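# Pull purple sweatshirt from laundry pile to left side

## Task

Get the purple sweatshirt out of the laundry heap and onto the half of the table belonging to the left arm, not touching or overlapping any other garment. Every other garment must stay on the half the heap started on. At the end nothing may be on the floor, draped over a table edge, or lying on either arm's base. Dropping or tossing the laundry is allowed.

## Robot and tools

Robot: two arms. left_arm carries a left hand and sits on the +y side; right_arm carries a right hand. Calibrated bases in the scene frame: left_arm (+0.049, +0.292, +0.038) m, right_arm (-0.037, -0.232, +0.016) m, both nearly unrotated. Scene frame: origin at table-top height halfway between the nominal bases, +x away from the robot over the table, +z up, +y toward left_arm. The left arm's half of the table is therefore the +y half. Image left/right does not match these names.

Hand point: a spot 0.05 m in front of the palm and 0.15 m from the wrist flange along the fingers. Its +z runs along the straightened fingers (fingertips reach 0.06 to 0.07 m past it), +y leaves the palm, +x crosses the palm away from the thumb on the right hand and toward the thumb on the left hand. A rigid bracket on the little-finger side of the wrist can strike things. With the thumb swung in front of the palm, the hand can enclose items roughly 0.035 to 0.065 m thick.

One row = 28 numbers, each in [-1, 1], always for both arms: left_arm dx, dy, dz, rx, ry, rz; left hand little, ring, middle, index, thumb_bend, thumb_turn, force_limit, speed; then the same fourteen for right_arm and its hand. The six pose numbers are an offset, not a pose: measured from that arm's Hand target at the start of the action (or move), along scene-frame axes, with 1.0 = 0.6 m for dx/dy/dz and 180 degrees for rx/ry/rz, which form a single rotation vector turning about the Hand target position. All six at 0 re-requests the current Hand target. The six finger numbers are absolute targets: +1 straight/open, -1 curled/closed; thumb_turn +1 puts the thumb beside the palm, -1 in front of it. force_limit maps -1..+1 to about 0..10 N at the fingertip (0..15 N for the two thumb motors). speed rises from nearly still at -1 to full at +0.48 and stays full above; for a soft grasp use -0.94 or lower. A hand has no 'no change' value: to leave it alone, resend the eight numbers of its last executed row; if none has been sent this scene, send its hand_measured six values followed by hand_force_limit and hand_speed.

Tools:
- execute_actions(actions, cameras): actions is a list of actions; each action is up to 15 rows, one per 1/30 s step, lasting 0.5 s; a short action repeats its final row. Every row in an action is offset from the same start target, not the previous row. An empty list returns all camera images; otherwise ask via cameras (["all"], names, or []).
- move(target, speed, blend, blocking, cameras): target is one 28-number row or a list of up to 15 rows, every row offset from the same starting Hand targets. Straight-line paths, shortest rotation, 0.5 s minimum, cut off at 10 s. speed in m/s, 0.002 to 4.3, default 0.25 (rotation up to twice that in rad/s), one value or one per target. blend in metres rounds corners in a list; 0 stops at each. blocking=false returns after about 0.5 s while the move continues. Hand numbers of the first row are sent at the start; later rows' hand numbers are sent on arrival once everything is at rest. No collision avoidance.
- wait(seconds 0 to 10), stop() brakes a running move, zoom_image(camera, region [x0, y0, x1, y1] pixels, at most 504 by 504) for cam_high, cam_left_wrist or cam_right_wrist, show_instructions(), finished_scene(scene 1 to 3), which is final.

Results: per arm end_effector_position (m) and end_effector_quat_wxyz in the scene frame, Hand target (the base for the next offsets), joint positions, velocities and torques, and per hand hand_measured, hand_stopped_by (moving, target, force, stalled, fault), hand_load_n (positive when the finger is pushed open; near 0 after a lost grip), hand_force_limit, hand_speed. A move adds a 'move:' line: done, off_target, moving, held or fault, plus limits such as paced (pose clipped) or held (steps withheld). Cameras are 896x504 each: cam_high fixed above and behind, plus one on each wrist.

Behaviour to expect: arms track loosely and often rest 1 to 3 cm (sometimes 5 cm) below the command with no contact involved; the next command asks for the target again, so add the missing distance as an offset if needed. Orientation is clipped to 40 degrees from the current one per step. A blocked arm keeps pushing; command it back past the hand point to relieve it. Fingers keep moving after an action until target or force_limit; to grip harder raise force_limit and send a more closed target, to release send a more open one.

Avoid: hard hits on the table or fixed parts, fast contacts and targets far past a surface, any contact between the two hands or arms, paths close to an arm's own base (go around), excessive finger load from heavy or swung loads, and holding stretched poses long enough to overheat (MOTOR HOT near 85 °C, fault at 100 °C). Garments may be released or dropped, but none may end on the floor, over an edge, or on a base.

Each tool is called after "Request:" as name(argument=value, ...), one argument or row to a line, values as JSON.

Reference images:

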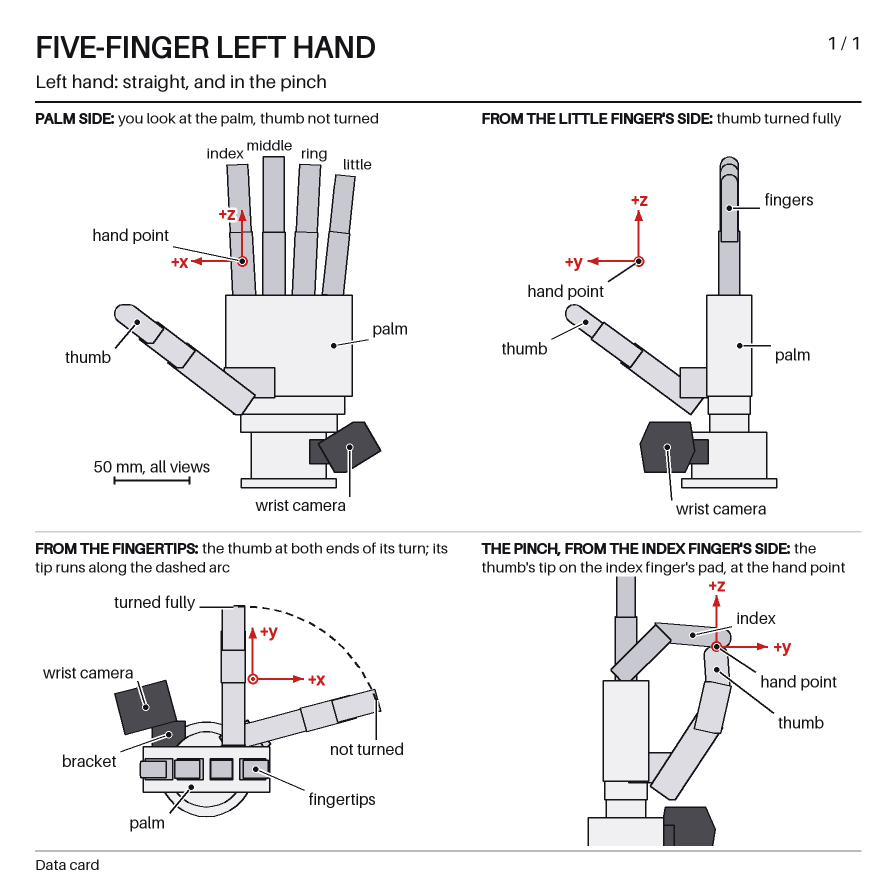

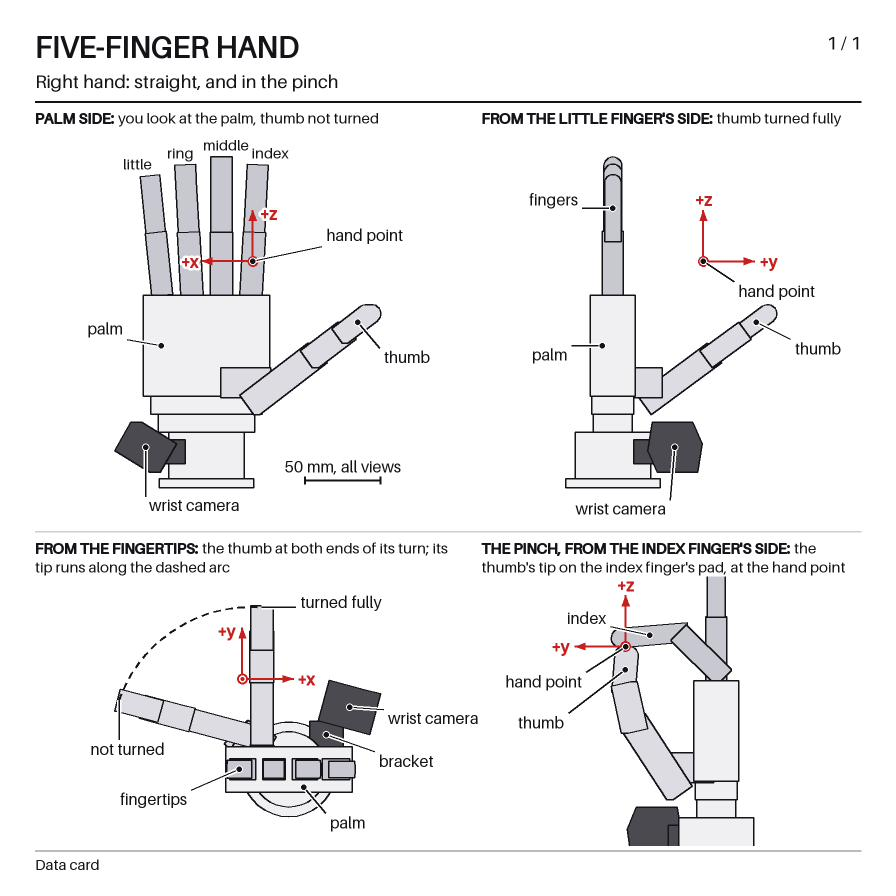

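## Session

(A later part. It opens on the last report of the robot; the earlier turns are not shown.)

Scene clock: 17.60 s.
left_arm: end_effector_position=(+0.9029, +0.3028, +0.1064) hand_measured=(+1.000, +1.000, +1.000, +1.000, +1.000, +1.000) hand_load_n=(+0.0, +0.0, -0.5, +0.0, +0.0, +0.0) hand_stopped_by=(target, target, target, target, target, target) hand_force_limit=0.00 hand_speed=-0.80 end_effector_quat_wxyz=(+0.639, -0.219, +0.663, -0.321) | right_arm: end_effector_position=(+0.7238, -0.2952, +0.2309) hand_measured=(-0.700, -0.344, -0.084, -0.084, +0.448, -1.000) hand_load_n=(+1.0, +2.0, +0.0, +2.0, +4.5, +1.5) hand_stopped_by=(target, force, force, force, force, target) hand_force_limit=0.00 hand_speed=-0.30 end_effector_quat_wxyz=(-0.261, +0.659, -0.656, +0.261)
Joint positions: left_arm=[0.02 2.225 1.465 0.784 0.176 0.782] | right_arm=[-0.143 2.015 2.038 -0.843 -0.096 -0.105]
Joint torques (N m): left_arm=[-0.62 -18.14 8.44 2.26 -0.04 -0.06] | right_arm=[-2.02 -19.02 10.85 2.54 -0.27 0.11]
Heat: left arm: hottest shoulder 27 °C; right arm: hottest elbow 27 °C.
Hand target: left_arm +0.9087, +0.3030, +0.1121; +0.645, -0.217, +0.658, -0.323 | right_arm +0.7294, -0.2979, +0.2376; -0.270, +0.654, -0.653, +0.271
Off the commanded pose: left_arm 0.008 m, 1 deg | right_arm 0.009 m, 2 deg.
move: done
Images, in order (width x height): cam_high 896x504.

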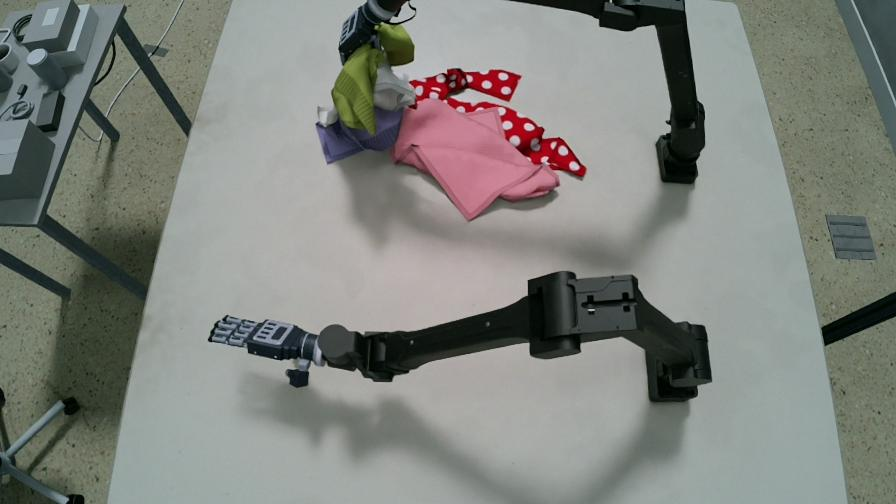

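Request:
move(
  target=[
    [-0.281,-0.588,0.18,-0.1029,0.3301,-0.0895,1,1,1,1,1,-1,0,0.3,0.12,0.03,0.0,0,0,0,-0.7,-0.7,-0.6,-0.6,-0.3,-1,0,-0.3],
  ],
  speed=0.3,
  cameras=["all"],
)

Request:
zoom_image(
  camera="cam_high",
  region=[200, 0, 600, 240],
)

Scene clock: 21.33 s.
left_arm: end_effector_position=(+0.7281, -0.0436, +0.2117) hand_measured=(+1.000, +1.000, +1.000, +1.000, +1.000, -1.000) hand_load_n=(+0.0, +0.0, +0.0, +0.0, +0.0, +0.0) hand_stopped_by=(target, target, target, target, target, target) hand_force_limit=0.00 hand_speed=0.30 end_effector_quat_wxyz=(+0.142, -0.353, +0.857, -0.347) | right_arm: end_effector_position=(+0.7922, -0.2878, +0.2272) hand_measured=(-0.700, -0.344, -0.084, -0.084, +0.446, -1.000) hand_load_n=(+0.5, +2.0, +0.0, +2.0, +4.5, +1.5) hand_stopped_by=(target, force, force, force, force, target) hand_force_limit=0.00 hand_speed=-0.30 end_effector_quat_wxyz=(-0.261, +0.658, -0.655, +0.266)
Joint positions: left_arm=[-0.381 2.038 1.967 -0.777 0.287 0.308] | right_arm=[-0.119 2.268 2.454 -0.996 -0.074 -0.089]
Joint torques (N m): left_arm=[-0.67 -16.85 12.98 1.16 0.21 -0.14] | right_arm=[-0.56 -19.49 15.39 1.37 -0.05 0.2]
Heat: left arm: hottest shoulder 27 °C; right arm: hottest elbow 28 °C.
Hand target: left_arm +0.7401, -0.0499, +0.2201; +0.146, -0.353, +0.854, -0.354 | right_arm +0.8014, -0.2799, +0.2376; -0.270, +0.654, -0.653, +0.271
Off the commanded pose: left_arm 0.016 m, 1 deg | right_arm 0.016 m, 1 deg.
move: off_target (left_arm, right_arm)
camera_calibration:
cam_left_wrist: T_world_to_cam=[[0.257249, -0.712795, 0.652492, -0.347522], [-0.965699, -0.164939, 0.200551, 0.64948], [-0.0353305, -0.681702, -0.730776, 0.266347], [0, 0, 0, 1]] pos_world=[0.726012, 0.0409822, 0.291141]
cam_right_wrist: T_world_to_cam=[[-0.7296, -0.266285, -0.629902, 0.641129], [-0.471408, 0.86311, 0.181148, 0.585995], [0.495438, 0.429107, -0.755254, 0.0195717], [0, 0, 0, 1]] pos_world=[0.734313, -0.343453, 0.312478]

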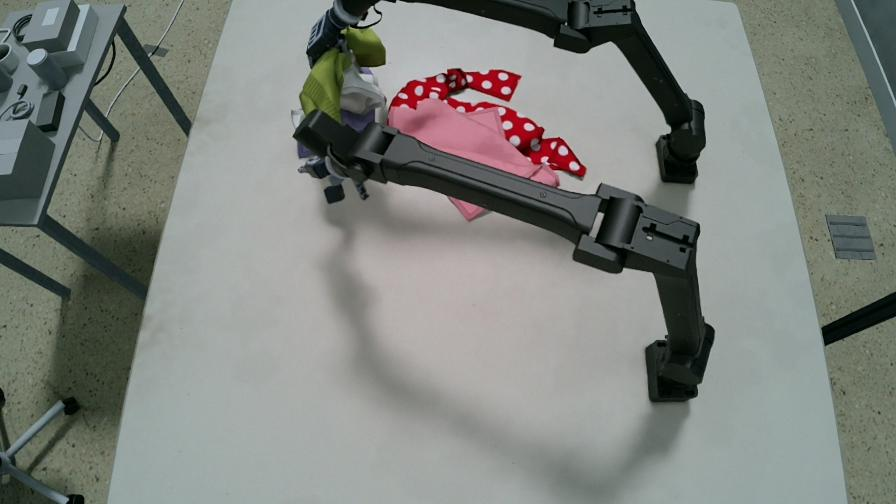

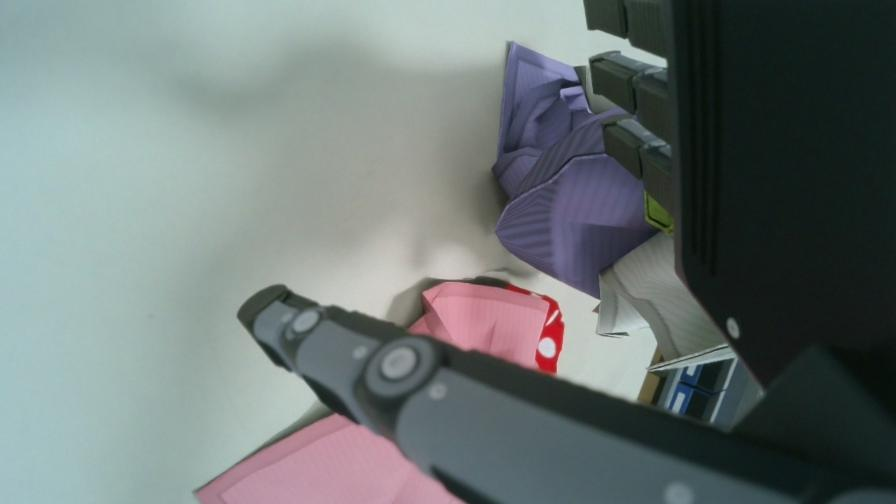

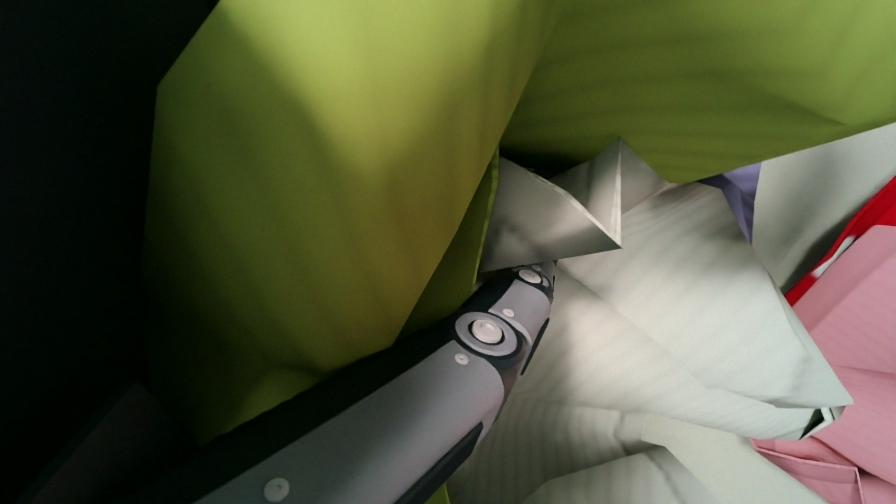

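Scaled by 1.260 from the camera's 896x504 image, which has a finer 1280x720 frame.

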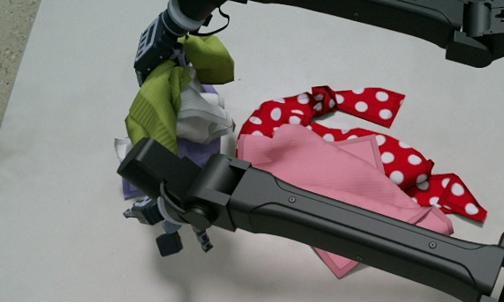

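Request:
move(
  target=[
    [0.09,-0.3,-0.13,0,0,0,1,1,1,1,1,-1,0,0.3,0,0,0.0,0,0,0,-0.7,-0.7,-0.6,-0.6,-0.3,-1,0,-0.3],
    [0.1,-0.33,-0.3,0,0,0,1,1,1,1,1,-1,0,0.3,0,0,0.0,0,0,0,-0.7,-0.7,-0.6,-0.6,-0.3,-1,0,-0.3],
  ],
  speed=0.2,
  cameras=["all"],
)

Request:
zoom_image(
  camera="cam_high",
  region=[250, 0, 450, 240],
)

Scene clock: 26.20 s.
left_arm: end_effector_position=(+0.7996, -0.2398, +0.0474) hand_measured=(+1.000, +1.000, +1.000, +1.000, +1.000, -1.000) hand_load_n=(+0.0, +0.0, +0.0, +0.0, +0.0, +0.0) hand_stopped_by=(target, target, target, target, target, target) hand_force_limit=0.00 hand_speed=0.30 end_effector_quat_wxyz=(+0.149, -0.353, +0.852, -0.355) | right_arm: end_effector_position=(+0.7936, -0.2889, +0.2306) hand_measured=(-0.700, -0.344, -0.084, -0.084, +0.446, -1.000) hand_load_n=(+0.5, +0.5, +0.5, +1.5, +1.5, +0.0) hand_stopped_by=(target, force, force, force, force, target) hand_force_limit=0.00 hand_speed=-0.30 end_effector_quat_wxyz=(-0.261, +0.656, -0.654, +0.270)
Joint positions: left_arm=[-0.571 2.766 2.859 -0.885 0.155 0.16] | right_arm=[-0.119 2.269 2.462 -0.996 -0.07 -0.089]
Joint torques (N m): left_arm=[-1.14 -21.3 13.22 1.35 0 -0.14] | right_arm=[-0.62 -19.43 14.82 1.35 -0.24 0.19]
Heat: left arm: hottest shoulder 27 °C; right arm: hottest elbow 28 °C.
Hand target: left_arm +0.8002, -0.2477, +0.0399; +0.146, -0.353, +0.854, -0.354 | right_arm +0.8015, -0.2799, +0.2375; -0.270, +0.654, -0.653, +0.271
Off the commanded pose: left_arm 0.011 m, 0 deg | right_arm 0.014 m, 1 deg.
elbow stopped short (left arm): the move would have taken joint 3 (elbow) straighter than the controller allows.
move: off_target (left_arm, right_arm)
camera_calibration:
cam_left_wrist: T_world_to_cam=[[0.248672, -0.70295, 0.66635, -0.389958], [-0.968439, -0.168391, 0.183767, 0.721229], [-0.0169716, -0.691017, -0.722639, -0.00224958], [0, 0, 0, 1]] pos_world=[0.7954, -0.154227, 0.125685]
cam_right_wrist: T_world_to_cam=[[-0.726163, -0.26651, -0.633767, 0.642064], [-0.46986, 0.865327, 0.174475, 0.587859], [0.501916, 0.424478, -0.75359, 0.0150249], [0, 0, 0, 1]] pos_world=[0.734912, -0.343951, 0.315675]

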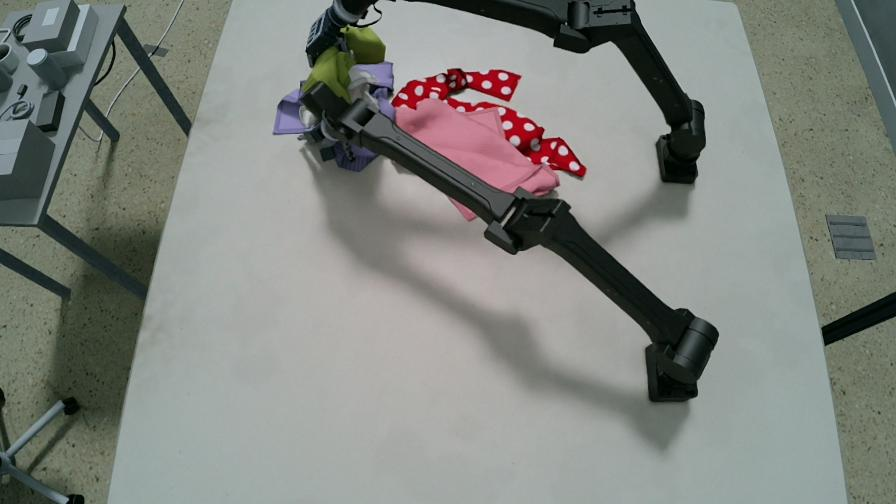

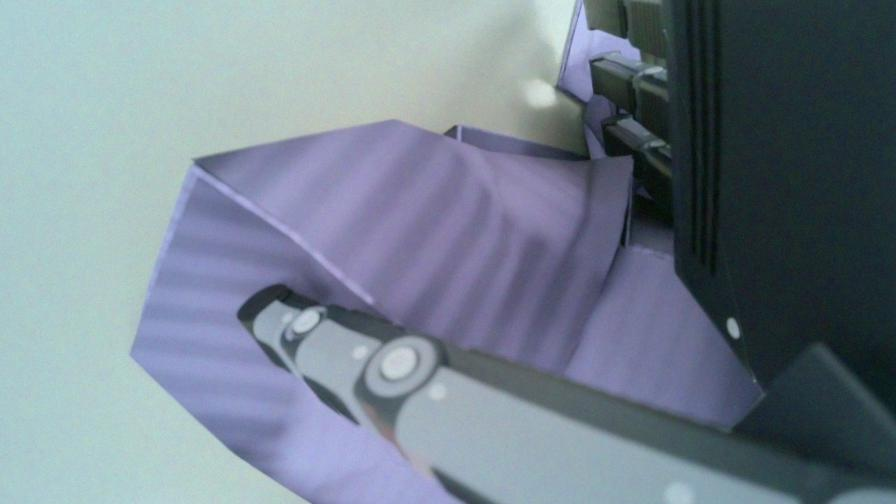

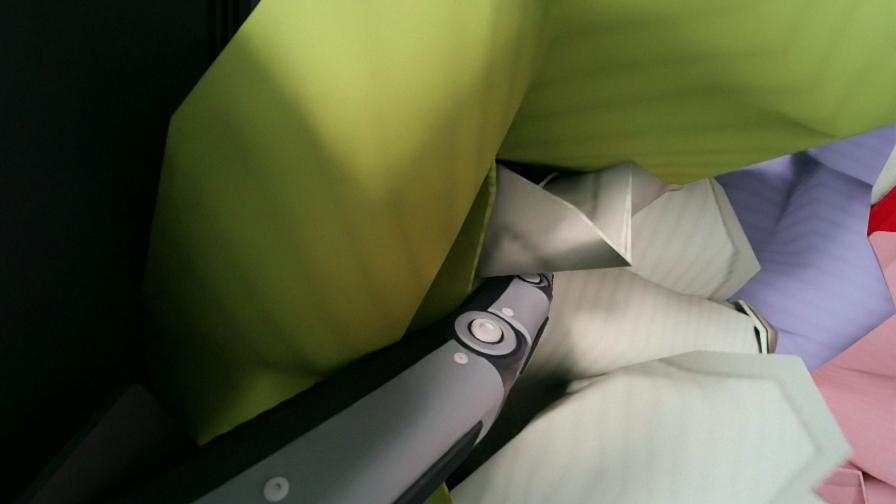

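Scaled by 2.100 from the camera's 896x504 image, which has a finer 1280x720 frame.

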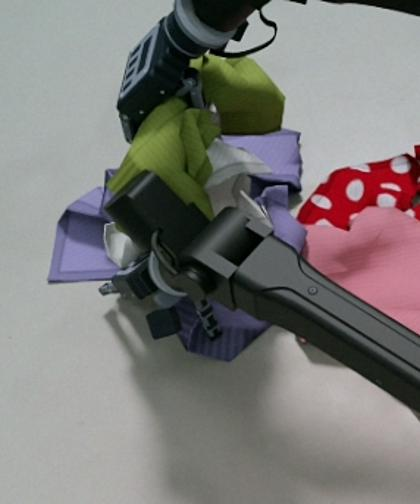

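Request:
move(
  target=[
    [0,0,0,0,0,0,-0.7,-0.7,-0.6,-0.6,-0.3,-1,0.3,-0.3,0,0,0.0,0,0,0,-0.7,-0.7,-0.6,-0.6,-0.3,-1,0,-0.3],
  ],
  speed=0.2,
  cameras=["cam_high", "cam_left_wrist"],
)

Request:
zoom_image(
  camera="cam_high",
  region=[250, 0, 450, 240],
)

Scene clock: 27.47 s.
left_arm: end_effector_position=(+0.8003, -0.2401, +0.0493) hand_measured=(-0.700, -0.698, -0.326, -0.406, +0.316, -1.000) hand_load_n=(+0.0, +5.0, +12.0, +10.0, +18.5, +1.5) hand_stopped_by=(target, target, force, force, force, target) hand_force_limit=0.30 hand_speed=-0.30 end_effector_quat_wxyz=(+0.150, -0.354, +0.852, -0.356) | right_arm: end_effector_position=(+0.7936, -0.2889, +0.2306) hand_measured=(-0.700, -0.344, -0.084, -0.084, +0.446, -1.000) hand_load_n=(+0.5, +0.5, +0.0, +1.0, +1.5, +0.0) hand_stopped_by=(target, force, force, force, force, target) hand_force_limit=0.00 hand_speed=-0.30 end_effector_quat_wxyz=(-0.261, +0.656, -0.654, +0.270)
Joint positions: left_arm=[-0.571 2.771 2.872 -0.891 0.154 0.159] | right_arm=[-0.119 2.269 2.462 -0.996 -0.07 -0.089]
Joint torques (N m): left_arm=[-1.2 -21.48 12.89 1.29 0.01 -0.13] | right_arm=[-0.56 -19.6 14.78 1.37 -0.27 0.2]
Heat: left arm: hottest shoulder 27 °C; right arm: hottest elbow 29 °C.
Hand target: left_arm +0.8003, -0.2477, +0.0402; +0.146, -0.353, +0.854, -0.354 | right_arm +0.8015, -0.2799, +0.2375; -0.270, +0.654, -0.653, +0.271
Off the commanded pose: left_arm 0.012 m, 1 deg | right_arm 0.014 m, 1 deg.
move: off_target (left_arm, right_arm)
camera_calibration:
cam_left_wrist: T_world_to_cam=[[0.247825, -0.701629, 0.668057, -0.390666], [-0.968697, -0.169157, 0.181693, 0.72162], [-0.0144749, -0.692172, -0.721587, -0.00345809], [0, 0, 0, 1]] pos_world=[0.795798, -0.154429, 0.127378]
Images, in order (width x height): cam_high 896x504, cam_left_wrist 896x504.

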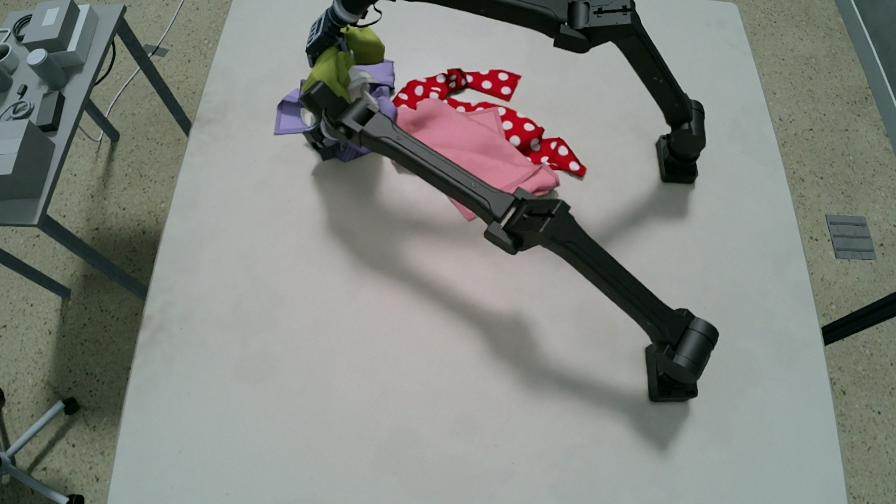

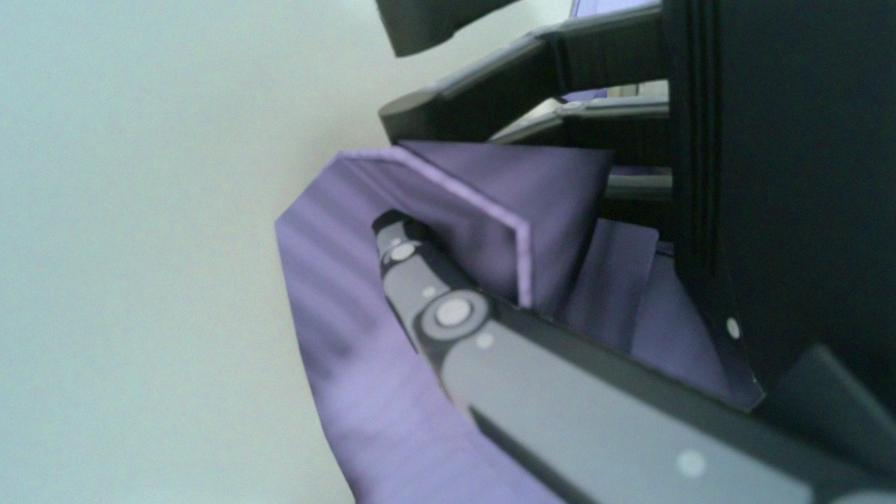

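Scaled by 2.100 from the camera's 896x504 image, which has a finer 1280x720 frame.

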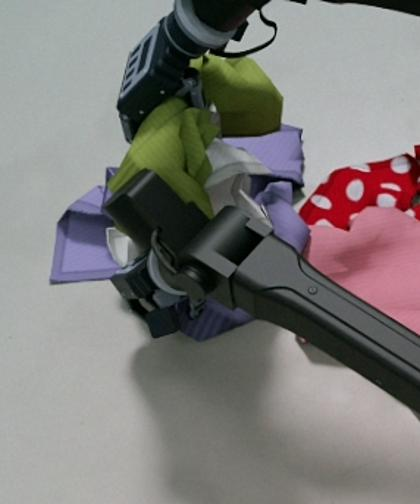

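Request:
move(
  target=[
    [0,0,0,0,0,0,-0.7,-0.7,-0.6,-0.6,-0.3,-1,0.3,-0.3,0,0,0.0,0,0,0,1,1,1,1,1,-1,0,0],
  ],
  speed=0.2,
  cameras=["cam_high", "cam_right_wrist"],
)

Request:
zoom_image(
  camera="cam_high",
  region=[250, 0, 450, 240],
)

Scene clock: 28.50 s.
left_arm: end_effector_position=(+0.8001, -0.2400, +0.0480) hand_measured=(-0.700, -0.698, -0.326, -0.406, +0.316, -1.000) hand_load_n=(+0.5, +5.0, +12.5, +9.5, +18.0, +1.0) hand_stopped_by=(target, target, force, force, force, target) hand_force_limit=0.30 hand_speed=-0.30 end_effector_quat_wxyz=(+0.150, -0.354, +0.852, -0.355) | right_arm: end_effector_position=(+0.7939, -0.2886, +0.2318) hand_measured=(+1.000, +1.000, +1.000, +1.000, +1.000, -1.000) hand_load_n=(+0.0, +0.0, +0.0, +0.0, +0.0, +0.0) hand_stopped_by=(target, target, target, target, target, target) hand_force_limit=0.00 hand_speed=0.00 end_effector_quat_wxyz=(-0.263, +0.656, -0.654, +0.270)
Joint positions: left_arm=[-0.571 2.772 2.872 -0.891 0.154 0.159] | right_arm=[-0.119 2.269 2.464 -0.996 -0.07 -0.087]
Joint torques (N m): left_arm=[-1.08 -21.71 12.97 1.31 0 -0.12] | right_arm=[-0.91 -19.49 14.72 1.31 -0.24 0.2]
Heat: left arm: hottest shoulder 27 °C; right arm: hottest elbow 29 °C.
Hand target: left_arm +0.8003, -0.2477, +0.0401; +0.146, -0.353, +0.854, -0.354 | right_arm +0.8014, -0.2798, +0.2374; -0.270, +0.654, -0.653, +0.270
Off the commanded pose: left_arm 0.011 m, 1 deg | right_arm 0.013 m, 1 deg.
move: off_target (left_arm, right_arm)
camera_calibration:
cam_right_wrist: T_world_to_cam=[[-0.72513, -0.264907, -0.635618, 0.643137], [-0.469513, 0.865419, 0.174951, 0.587201], [0.50373, 0.425293, -0.751919, 0.0139846], [0, 0, 0, 1]] pos_world=[0.735012, -0.343751, 0.316574]
Images, in order (width x height): cam_high 896x504, cam_right_wrist 896x504.

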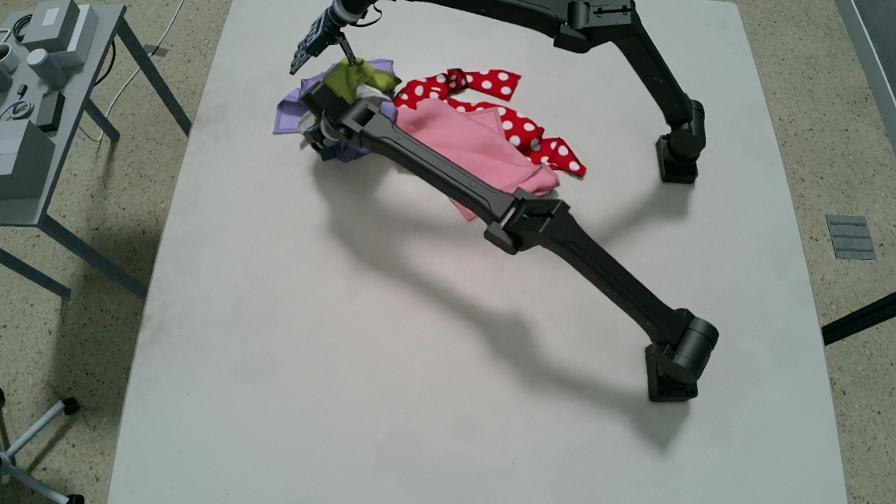

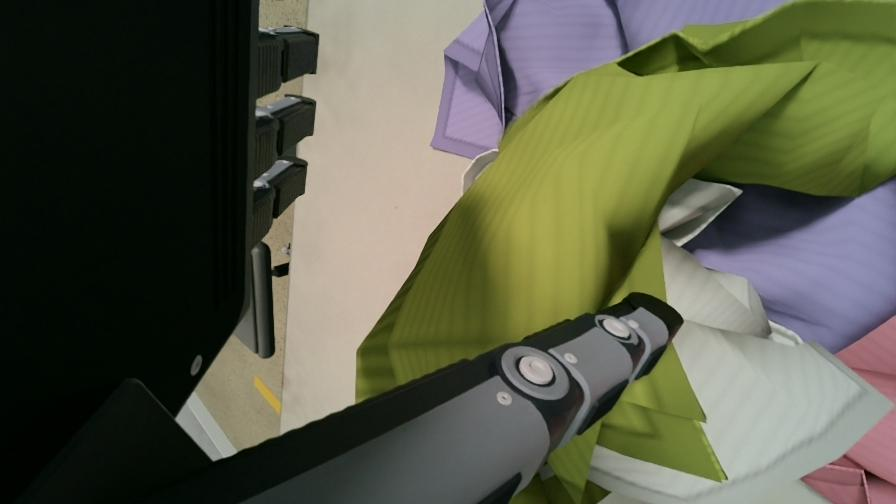

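Scaled by 2.100 from the camera's 896x504 image, which has a finer 1280x720 frame.

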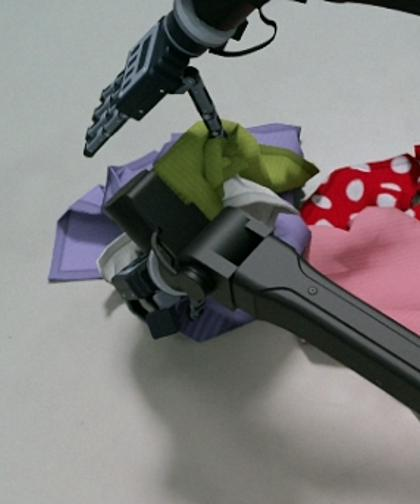

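Request:
move(
  target=[
    [-0.1,0.25,0.25,0,0,0,-0.7,-0.7,-0.6,-0.6,-0.3,-1,0.3,-0.3,0,-0.1,0.15,0,0,0,1,1,1,1,1,-1,0,0],
  ],
  speed=0.2,
  cameras=["cam_high", "cam_right_wrist"],
)

Request:
zoom_image(
  camera="cam_high",
  region=[250, 0, 550, 240],
)

Scene clock: 30.63 s.
left_arm: end_effector_position=(+0.7362, -0.1005, +0.1813) hand_measured=(-0.700, -0.698, -0.326, -0.406, +0.316, -1.000) hand_load_n=(+0.0, +3.0, +14.0, +3.5, +15.5, +2.5) hand_stopped_by=(target, target, force, force, force, target) hand_force_limit=0.30 hand_speed=-0.30 end_effector_quat_wxyz=(+0.138, -0.357, +0.857, -0.345) | right_arm: end_effector_position=(+0.7959, -0.3343, +0.3185) hand_measured=(+1.000, +1.000, +1.000, +1.000, +1.000, -1.000) hand_load_n=(+0.0, +0.0, +0.0, +0.0, +0.0, +0.5) hand_stopped_by=(target, target, target, target, target, target) hand_force_limit=0.00 hand_speed=0.00 end_effector_quat_wxyz=(-0.294, +0.634, -0.650, +0.298)
Joint positions: left_arm=[-0.45 2.144 2.062 -0.758 0.243 0.247] | right_arm=[-0.183 2.388 2.888 -1.213 -0.121 -0.097]
Joint torques (N m): left_arm=[-0.15 -20.72 8.53 2.28 0.21 -0.03] | right_arm=[-1.96 -20.13 13.39 2 -0.25 -0.04]
Heat: left arm: hottest shoulder 27 °C; right arm: hottest elbow 29 °C.
Hand target: left_arm +0.7401, -0.0979, +0.1901; +0.146, -0.353, +0.854, -0.354 | right_arm +0.8014, -0.3399, +0.3274; -0.270, +0.654, -0.653, +0.271
Off the commanded pose: left_arm 0.010 m, 1 deg | right_arm 0.012 m, 5 deg.
elbow stopped short (right arm): the move would have taken joint 3 (elbow) straighter than the controller allows.
move: off_target (right_arm)
camera_calibration:
cam_right_wrist: T_world_to_cam=[[-0.669018, -0.24067, -0.703202, 0.672614], [-0.465821, 0.87302, 0.144386, 0.621838], [0.57916, 0.424163, -0.696175, 0.0194356], [0, 0, 0, 1]] pos_world=[0.728399, -0.389243, 0.396729]
Images, in order (width x height): cam_high 896x504, cam_right_wrist 896x504.

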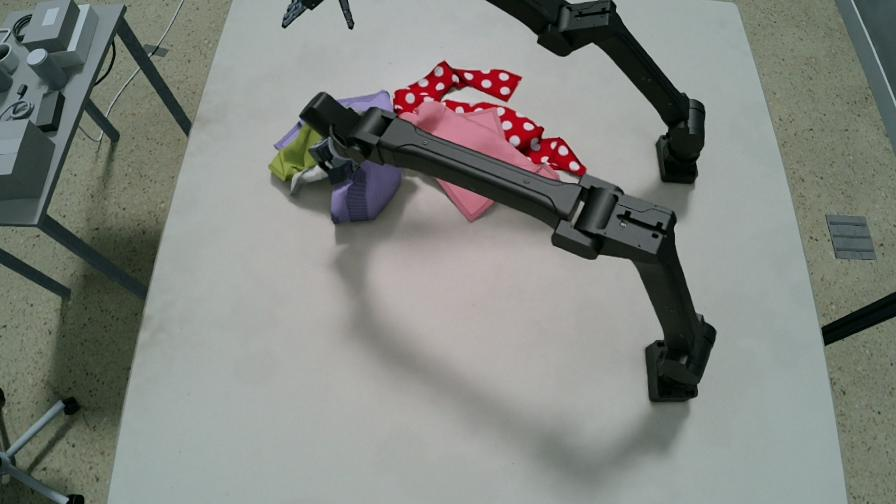

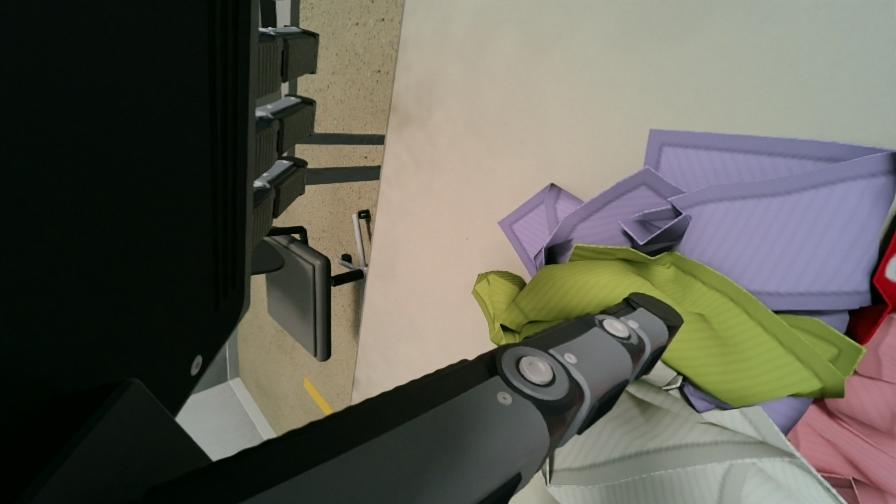

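Scaled by 1.680 from the camera's 896x504 image, which has a finer 1280x720 frame.

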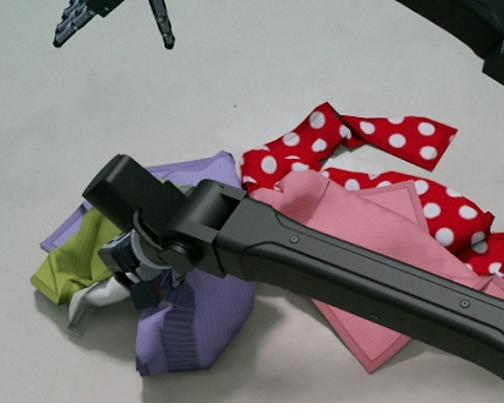

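Request:
move(
  target=[
    [-0.05,0.05,0.4,0,0,0,-0.7,-0.7,-0.6,-0.6,-0.3,-1,0.3,-0.3,-0.05,0,0,0,0,0,1,1,1,1,1,-1,0,0],
  ],
  speed=0.3,
  cameras=["cam_high", "cam_right_wrist"],
)

Request:
zoom_image(
  camera="cam_high",
  region=[250, 0, 550, 240],
)

Scene clock: 33.13 s.
left_arm: end_effector_position=(+0.7048, -0.0732, +0.4162) hand_measured=(-0.700, -0.698, -0.326, -0.406, +0.316, -1.000) hand_load_n=(+0.0, +3.0, +14.5, +3.0, +15.5, +2.5) hand_stopped_by=(target, target, force, force, force, target) hand_force_limit=0.30 hand_speed=-0.30 end_effector_quat_wxyz=(+0.145, -0.356, +0.851, -0.357) | right_arm: end_effector_position=(+0.7740, -0.3319, +0.3043) hand_measured=(+1.000, +1.000, +1.000, +1.000, +1.000, -1.000) hand_load_n=(+0.0, +0.0, +0.0, +0.0, +0.0, +0.0) hand_stopped_by=(target, target, target, target, target, target) hand_force_limit=0.00 hand_speed=0.00 end_effector_quat_wxyz=(-0.269, +0.652, -0.658, +0.263)
Joint positions: left_arm=[-0.432 2.245 2.881 -1.451 0.258 0.254] | right_arm=[-0.186 2.388 2.888 -1.308 -0.13 -0.121]
Joint torques (N m): left_arm=[0.32 -18.55 11.06 1.39 0.18 -0.04] | right_arm=[-2.67 -21.42 13.29 1.29 -0.26 -0.04]
Heat: left arm: hottest shoulder 27 °C; right arm: hottest elbow 29 °C.
Hand target: left_arm +0.7102, -0.0677, +0.4300; +0.146, -0.353, +0.854, -0.354 | right_arm +0.7714, -0.3401, +0.3274; -0.270, +0.654, -0.653, +0.271
Off the commanded pose: left_arm 0.016 m, 1 deg | right_arm 0.025 m, 1 deg.
elbow stopped short (right arm): the move would have taken joint 3 (elbow) straighter than the controller allows.
elbow stopped short (left arm): the move would have taken joint 3 (elbow) straighter than the controller allows.
move: off_target (left_arm, right_arm)
camera_calibration:
cam_right_wrist: T_world_to_cam=[[-0.725947, -0.250722, -0.640421, 0.670221], [-0.467941, 0.862478, 0.192776, 0.595024], [0.504016, 0.439624, -0.743437, 0.0989429], [0, 0, 0, 1]] pos_world=[0.715112, -0.388654, 0.388075]
Images, in order (width x height): cam_high 896x504, cam_right_wrist 896x504.

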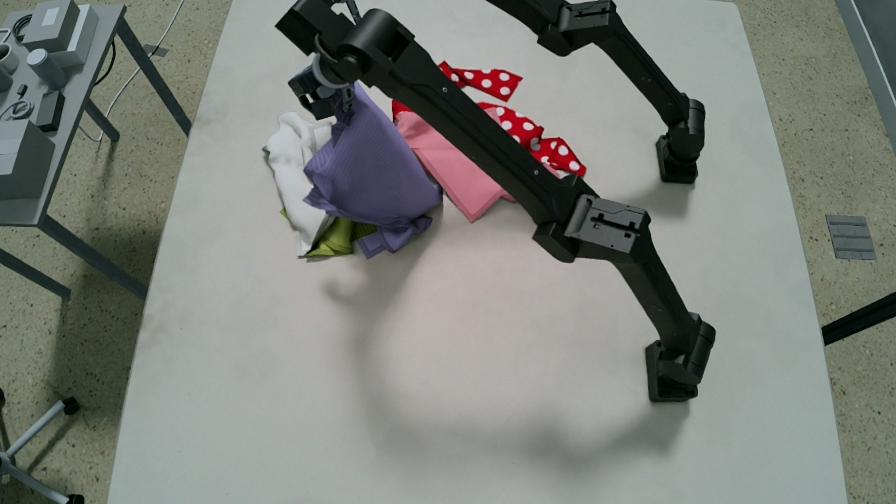

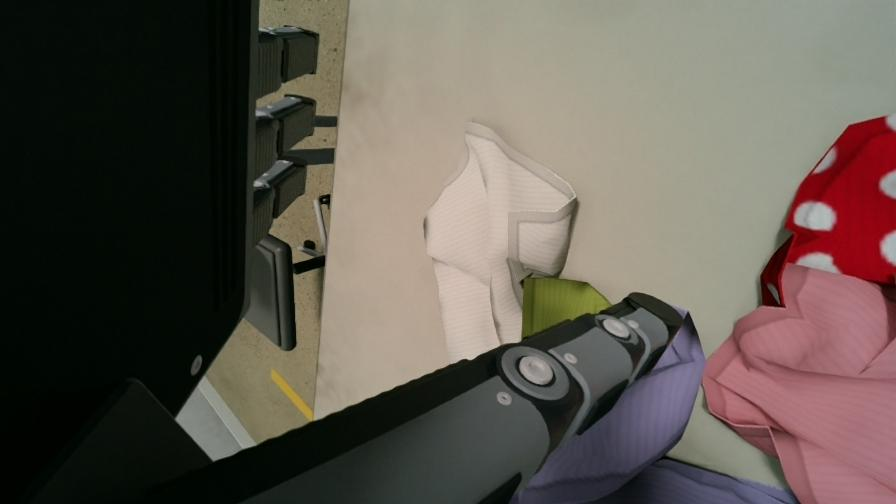

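Scaled by 1.680 from the camera's 896x504 image, which has a finer 1280x720 frame.

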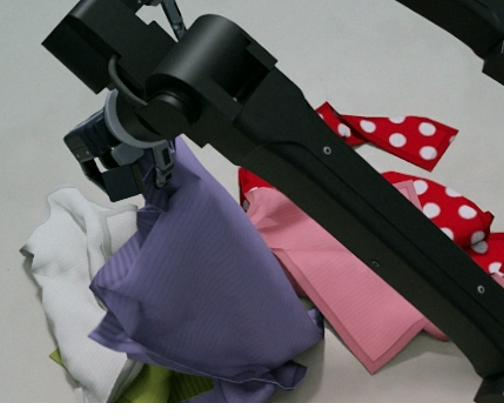

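Request:
move(
  target=[
    [-0.1,0.05,0.15,0,0,0,-0.7,-0.7,-0.6,-0.6,-0.3,-1,0.3,-0.3,-0.05,0,0,0,0,0,1,1,1,1,1,-1,0,0],
    [-0.15,0.45,0.15,0,0,0,-0.7,-0.7,-0.6,-0.6,-0.3,-1,0.3,-0.3,-0.05,0,0,0,0,0,1,1,1,1,1,-1,0,0],
  ],
  speed=0.3,
  cameras=["cam_high"],
  blend=[0.05,0],
)

Scene clock: 35.60 s.
left_arm: end_effector_position=(+0.6222, +0.2023, +0.5117) hand_measured=(-0.700, -0.698, -0.326, -0.406, +0.316, -1.000) hand_load_n=(+0.0, +2.5, +14.5, +3.0, +16.0, +2.5) hand_stopped_by=(target, target, force, force, force, target) hand_force_limit=0.30 hand_speed=-0.30 end_effector_quat_wxyz=(+0.134, -0.360, +0.855, -0.348) | right_arm: end_effector_position=(+0.7398, -0.3316, +0.3227) hand_measured=(+1.000, +1.000, +1.000, +1.000, +1.000, -1.000) hand_load_n=(+0.0, -0.5, +0.0, +0.0, +0.0, +0.0) hand_stopped_by=(target, target, target, target, target, target) hand_force_limit=0.00 hand_speed=0.00 end_effector_quat_wxyz=(-0.266, +0.656, -0.656, +0.261)
Joint positions: left_arm=[-0.011 1.867 2.559 -1.675 0.521 0.611] | right_arm=[-0.194 2.172 2.542 -1.187 -0.137 -0.134]
Joint torques (N m): left_arm=[-0.85 -16.09 6.78 2.03 0.4 -0.02] | right_arm=[-2.55 -19.9 9.66 2.28 -0.25 -0.01]
Heat: left arm: hottest shoulder 27 °C; right arm: hottest elbow 29 °C.
Hand target: left_arm +0.6202, +0.2021, +0.5201; +0.146, -0.353, +0.854, -0.354 | right_arm +0.7414, -0.3398, +0.3277; -0.270, +0.654, -0.653, +0.271
Off the commanded pose: left_arm 0.009 m, 2 deg | right_arm 0.010 m, 1 deg.
elbow stopped short (left arm): the move would have taken joint 3 (elbow) straighter than the controller allows.
move: done
Images, in order (width x height): cam_high 896x504.

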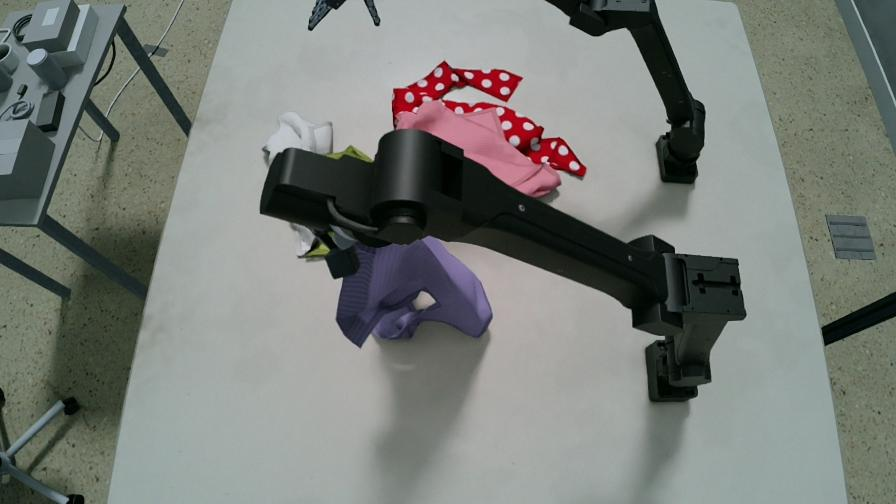

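Request:
move(
  target=[
    [-0.12,0.2,-0.3,0,0,0,-0.7,-0.7,-0.6,-0.6,-0.3,-1,0.3,-0.3,0,0,0,0,0,0,1,1,1,1,1,-1,0,0],
    [-0.12,0.2,-0.6,0,0,0,-0.7,-0.7,-0.6,-0.6,-0.3,-1,0.3,-0.3,0,0.08,0,0,0,0,1,1,1,1,1,-1,0,0],
    [-0.12,0.2,-0.6,0,0,0,1,1,1,1,1,-1,0.3,0,0,0.08,0,0,0,0,1,1,1,1,1,-1,0,0],
    [-0.12,0.2,-0.4,0,0,0,1,1,1,1,1,-1,0.3,0,0,0.08,0,0,0,0,1,1,1,1,1,-1,0,0],
  ],
  speed=0.3,
  cameras=["cam_high","cam_right_wrist"],
  blend=[0.05,0,0,0],
)

Scene clock: 40.13 s.
left_arm: end_effector_position=(+0.5365, +0.3130, +0.2698) hand_measured=(+1.000, +1.000, +1.000, +1.000, +1.000, -1.000) hand_load_n=(-0.5, +0.0, +0.0, +0.0, +0.0, +0.0) hand_stopped_by=(target, target, target, target, target, target) hand_force_limit=0.30 hand_speed=0.00 end_effector_quat_wxyz=(+0.137, -0.351, +0.856, -0.353) | right_arm: end_effector_position=(+0.7383, -0.2914, +0.3231) hand_measured=(+1.000, +1.000, +1.000, +1.000, +1.000, -1.000) hand_load_n=(+0.0, +0.0, +0.0, +0.0, +0.0, +0.0) hand_stopped_by=(target, target, target, target, target, target) hand_force_limit=0.00 hand_speed=0.00 end_effector_quat_wxyz=(-0.264, +0.660, -0.651, +0.264)
Joint positions: left_arm=[0.236 1.459 1.365 -1.028 0.657 0.882] | right_arm=[-0.135 2.126 2.464 -1.148 -0.094 -0.106]
Joint torques (N m): left_arm=[0.44 -9.23 11.69 0.72 0.43 -0.06] | right_arm=[-1.73 -19.66 9.73 2.39 -0.04 0.18]
Heat: left arm: hottest shoulder 27 °C; right arm: hottest elbow 29 °C.
Hand target: left_arm +0.5481, +0.3221, +0.2800; +0.146, -0.353, +0.854, -0.354 | right_arm +0.7414, -0.2920, +0.3275; -0.270, +0.654, -0.653, +0.271
Off the commanded pose: left_arm 0.018 m, 1 deg | right_arm 0.006 m, 1 deg.
move: off_target (left_arm)
camera_calibration:
cam_right_wrist: T_world_to_cam=[[-0.725652, -0.271701, -0.632145, 0.657411], [-0.480184, 0.857985, 0.182443, 0.550874], [0.492801, 0.435936, -0.753065, 0.123497], [0, 0, 0, 1]] pos_world=[0.680713, -0.347859, 0.408077]
Images, in order (width x height): cam_high 896x504, cam_right_wrist 896x504.

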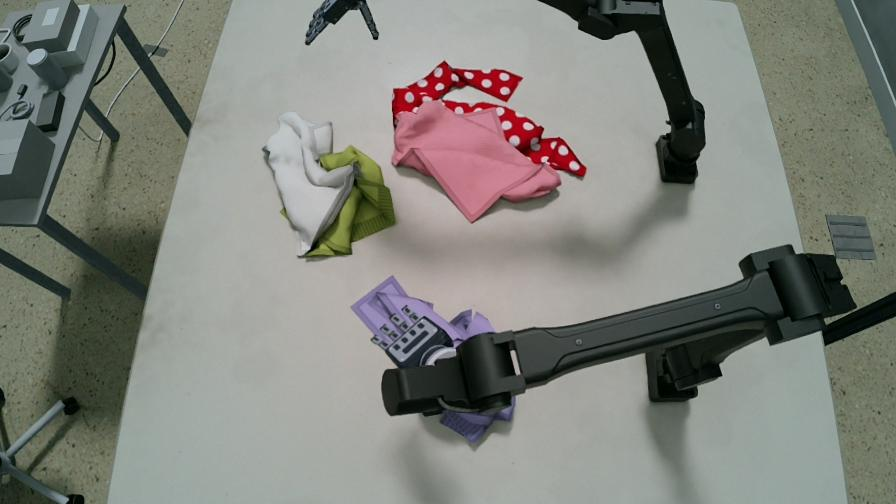

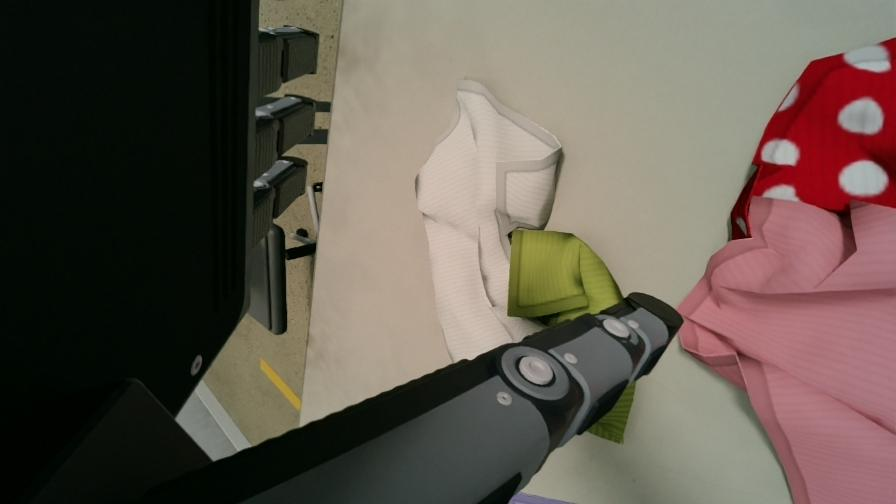

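Request:
move(
  target=[
    [-0.05,0.05,0,0,0,0,1,1,1,1,1,-1,0.3,0,0.05,0.317,-0.25,0,0,0,1,1,1,1,1,-1,0,0],
    [-0.05,0.05,0,0,0,0,1,1,1,1,1,-1,0.3,0,0.05,0.317,-0.475,0,0,0,1,1,1,1,1,-1,0,0],
    [-0.05,0.05,0,0,0,0,1,1,1,1,1,-1,0.3,0,0.05,0.317,-0.475,0,0,0,-0.7,-0.7,-0.6,-0.6,-0.3,-1,0,-0.6],
    [-0.05,0.05,0,0,0,0,1,1,1,1,1,-1,0.3,0,0.05,0.25,-0.25,0,0,0,-0.7,-0.7,-0.6,-0.6,-0.3,-1,0,-0.6],
  ],
  speed=0.3,
  cameras=["cam_high","cam_right_wrist"],
  blend=[0.02,0,0,0],
)

Scene clock: 45.87 s.
left_arm: end_effector_position=(+0.5203, +0.3474, +0.2719) hand_measured=(+1.000, +1.000, +1.000, +1.000, +1.000, -1.000) hand_load_n=(+0.0, +0.0, +0.0, +0.0, +0.0, +0.0) hand_stopped_by=(target, target, target, target, target, target) hand_force_limit=0.30 hand_speed=0.00 end_effector_quat_wxyz=(+0.138, -0.354, +0.855, -0.354) | right_arm: end_effector_position=(+0.7627, -0.1433, +0.1732) hand_measured=(-0.700, -0.700, -0.174, -0.138, +0.400, -1.000) hand_load_n=(+0.0, +1.0, +6.5, +3.5, +7.0, +2.0) hand_stopped_by=(target, target, force, force, force, target) hand_force_limit=0.00 hand_speed=-0.60 end_effector_quat_wxyz=(-0.267, +0.651, -0.658, +0.268)
Joint positions: left_arm=[0.319 1.45 1.365 -1.09 0.69 0.97] | right_arm=[0.078 2.117 2.044 -0.725 0.063 0.069]
Joint torques (N m): left_arm=[0.44 -11.34 9.01 0.7 0.51 -0.01] | right_arm=[-1.49 -18.14 14.48 1.26 -0.15 -0.01]
Heat: left arm: hottest shoulder 27 °C; right arm: hottest elbow 29 °C.
Hand target: left_arm +0.5181, +0.3521, +0.2799; +0.146, -0.353, +0.854, -0.354 | right_arm +0.7714, -0.1421, +0.1775; -0.270, +0.654, -0.653, +0.271
Off the commanded pose: left_arm 0.010 m, 1 deg | right_arm 0.010 m, 1 deg.
move: done; target 3's new numbers were sent with right_arm's hand 0.011 m and 2 deg from that target
camera_calibration:
cam_right_wrist: T_world_to_cam=[[-0.724828, -0.250911, -0.641614, 0.624655], [-0.463745, 0.866425, 0.185065, 0.451171], [0.509476, 0.431686, -0.744367, -0.0808996], [0, 0, 0, 1]] pos_world=[0.703212, -0.19925, 0.257073]
Images, in order (width x height): cam_high 896x504, cam_right_wrist 896x504.

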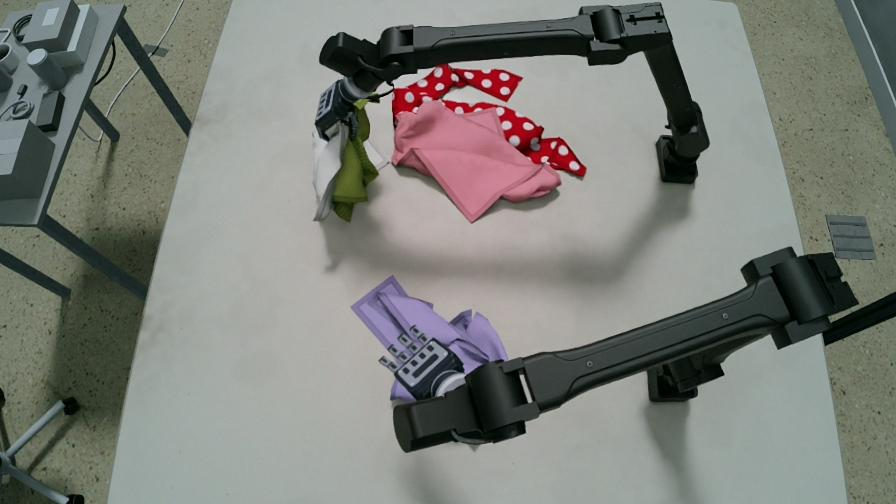

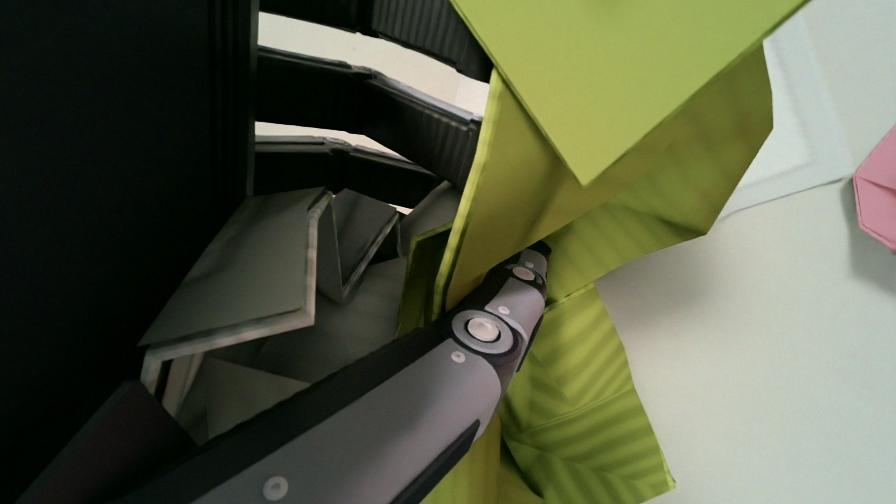

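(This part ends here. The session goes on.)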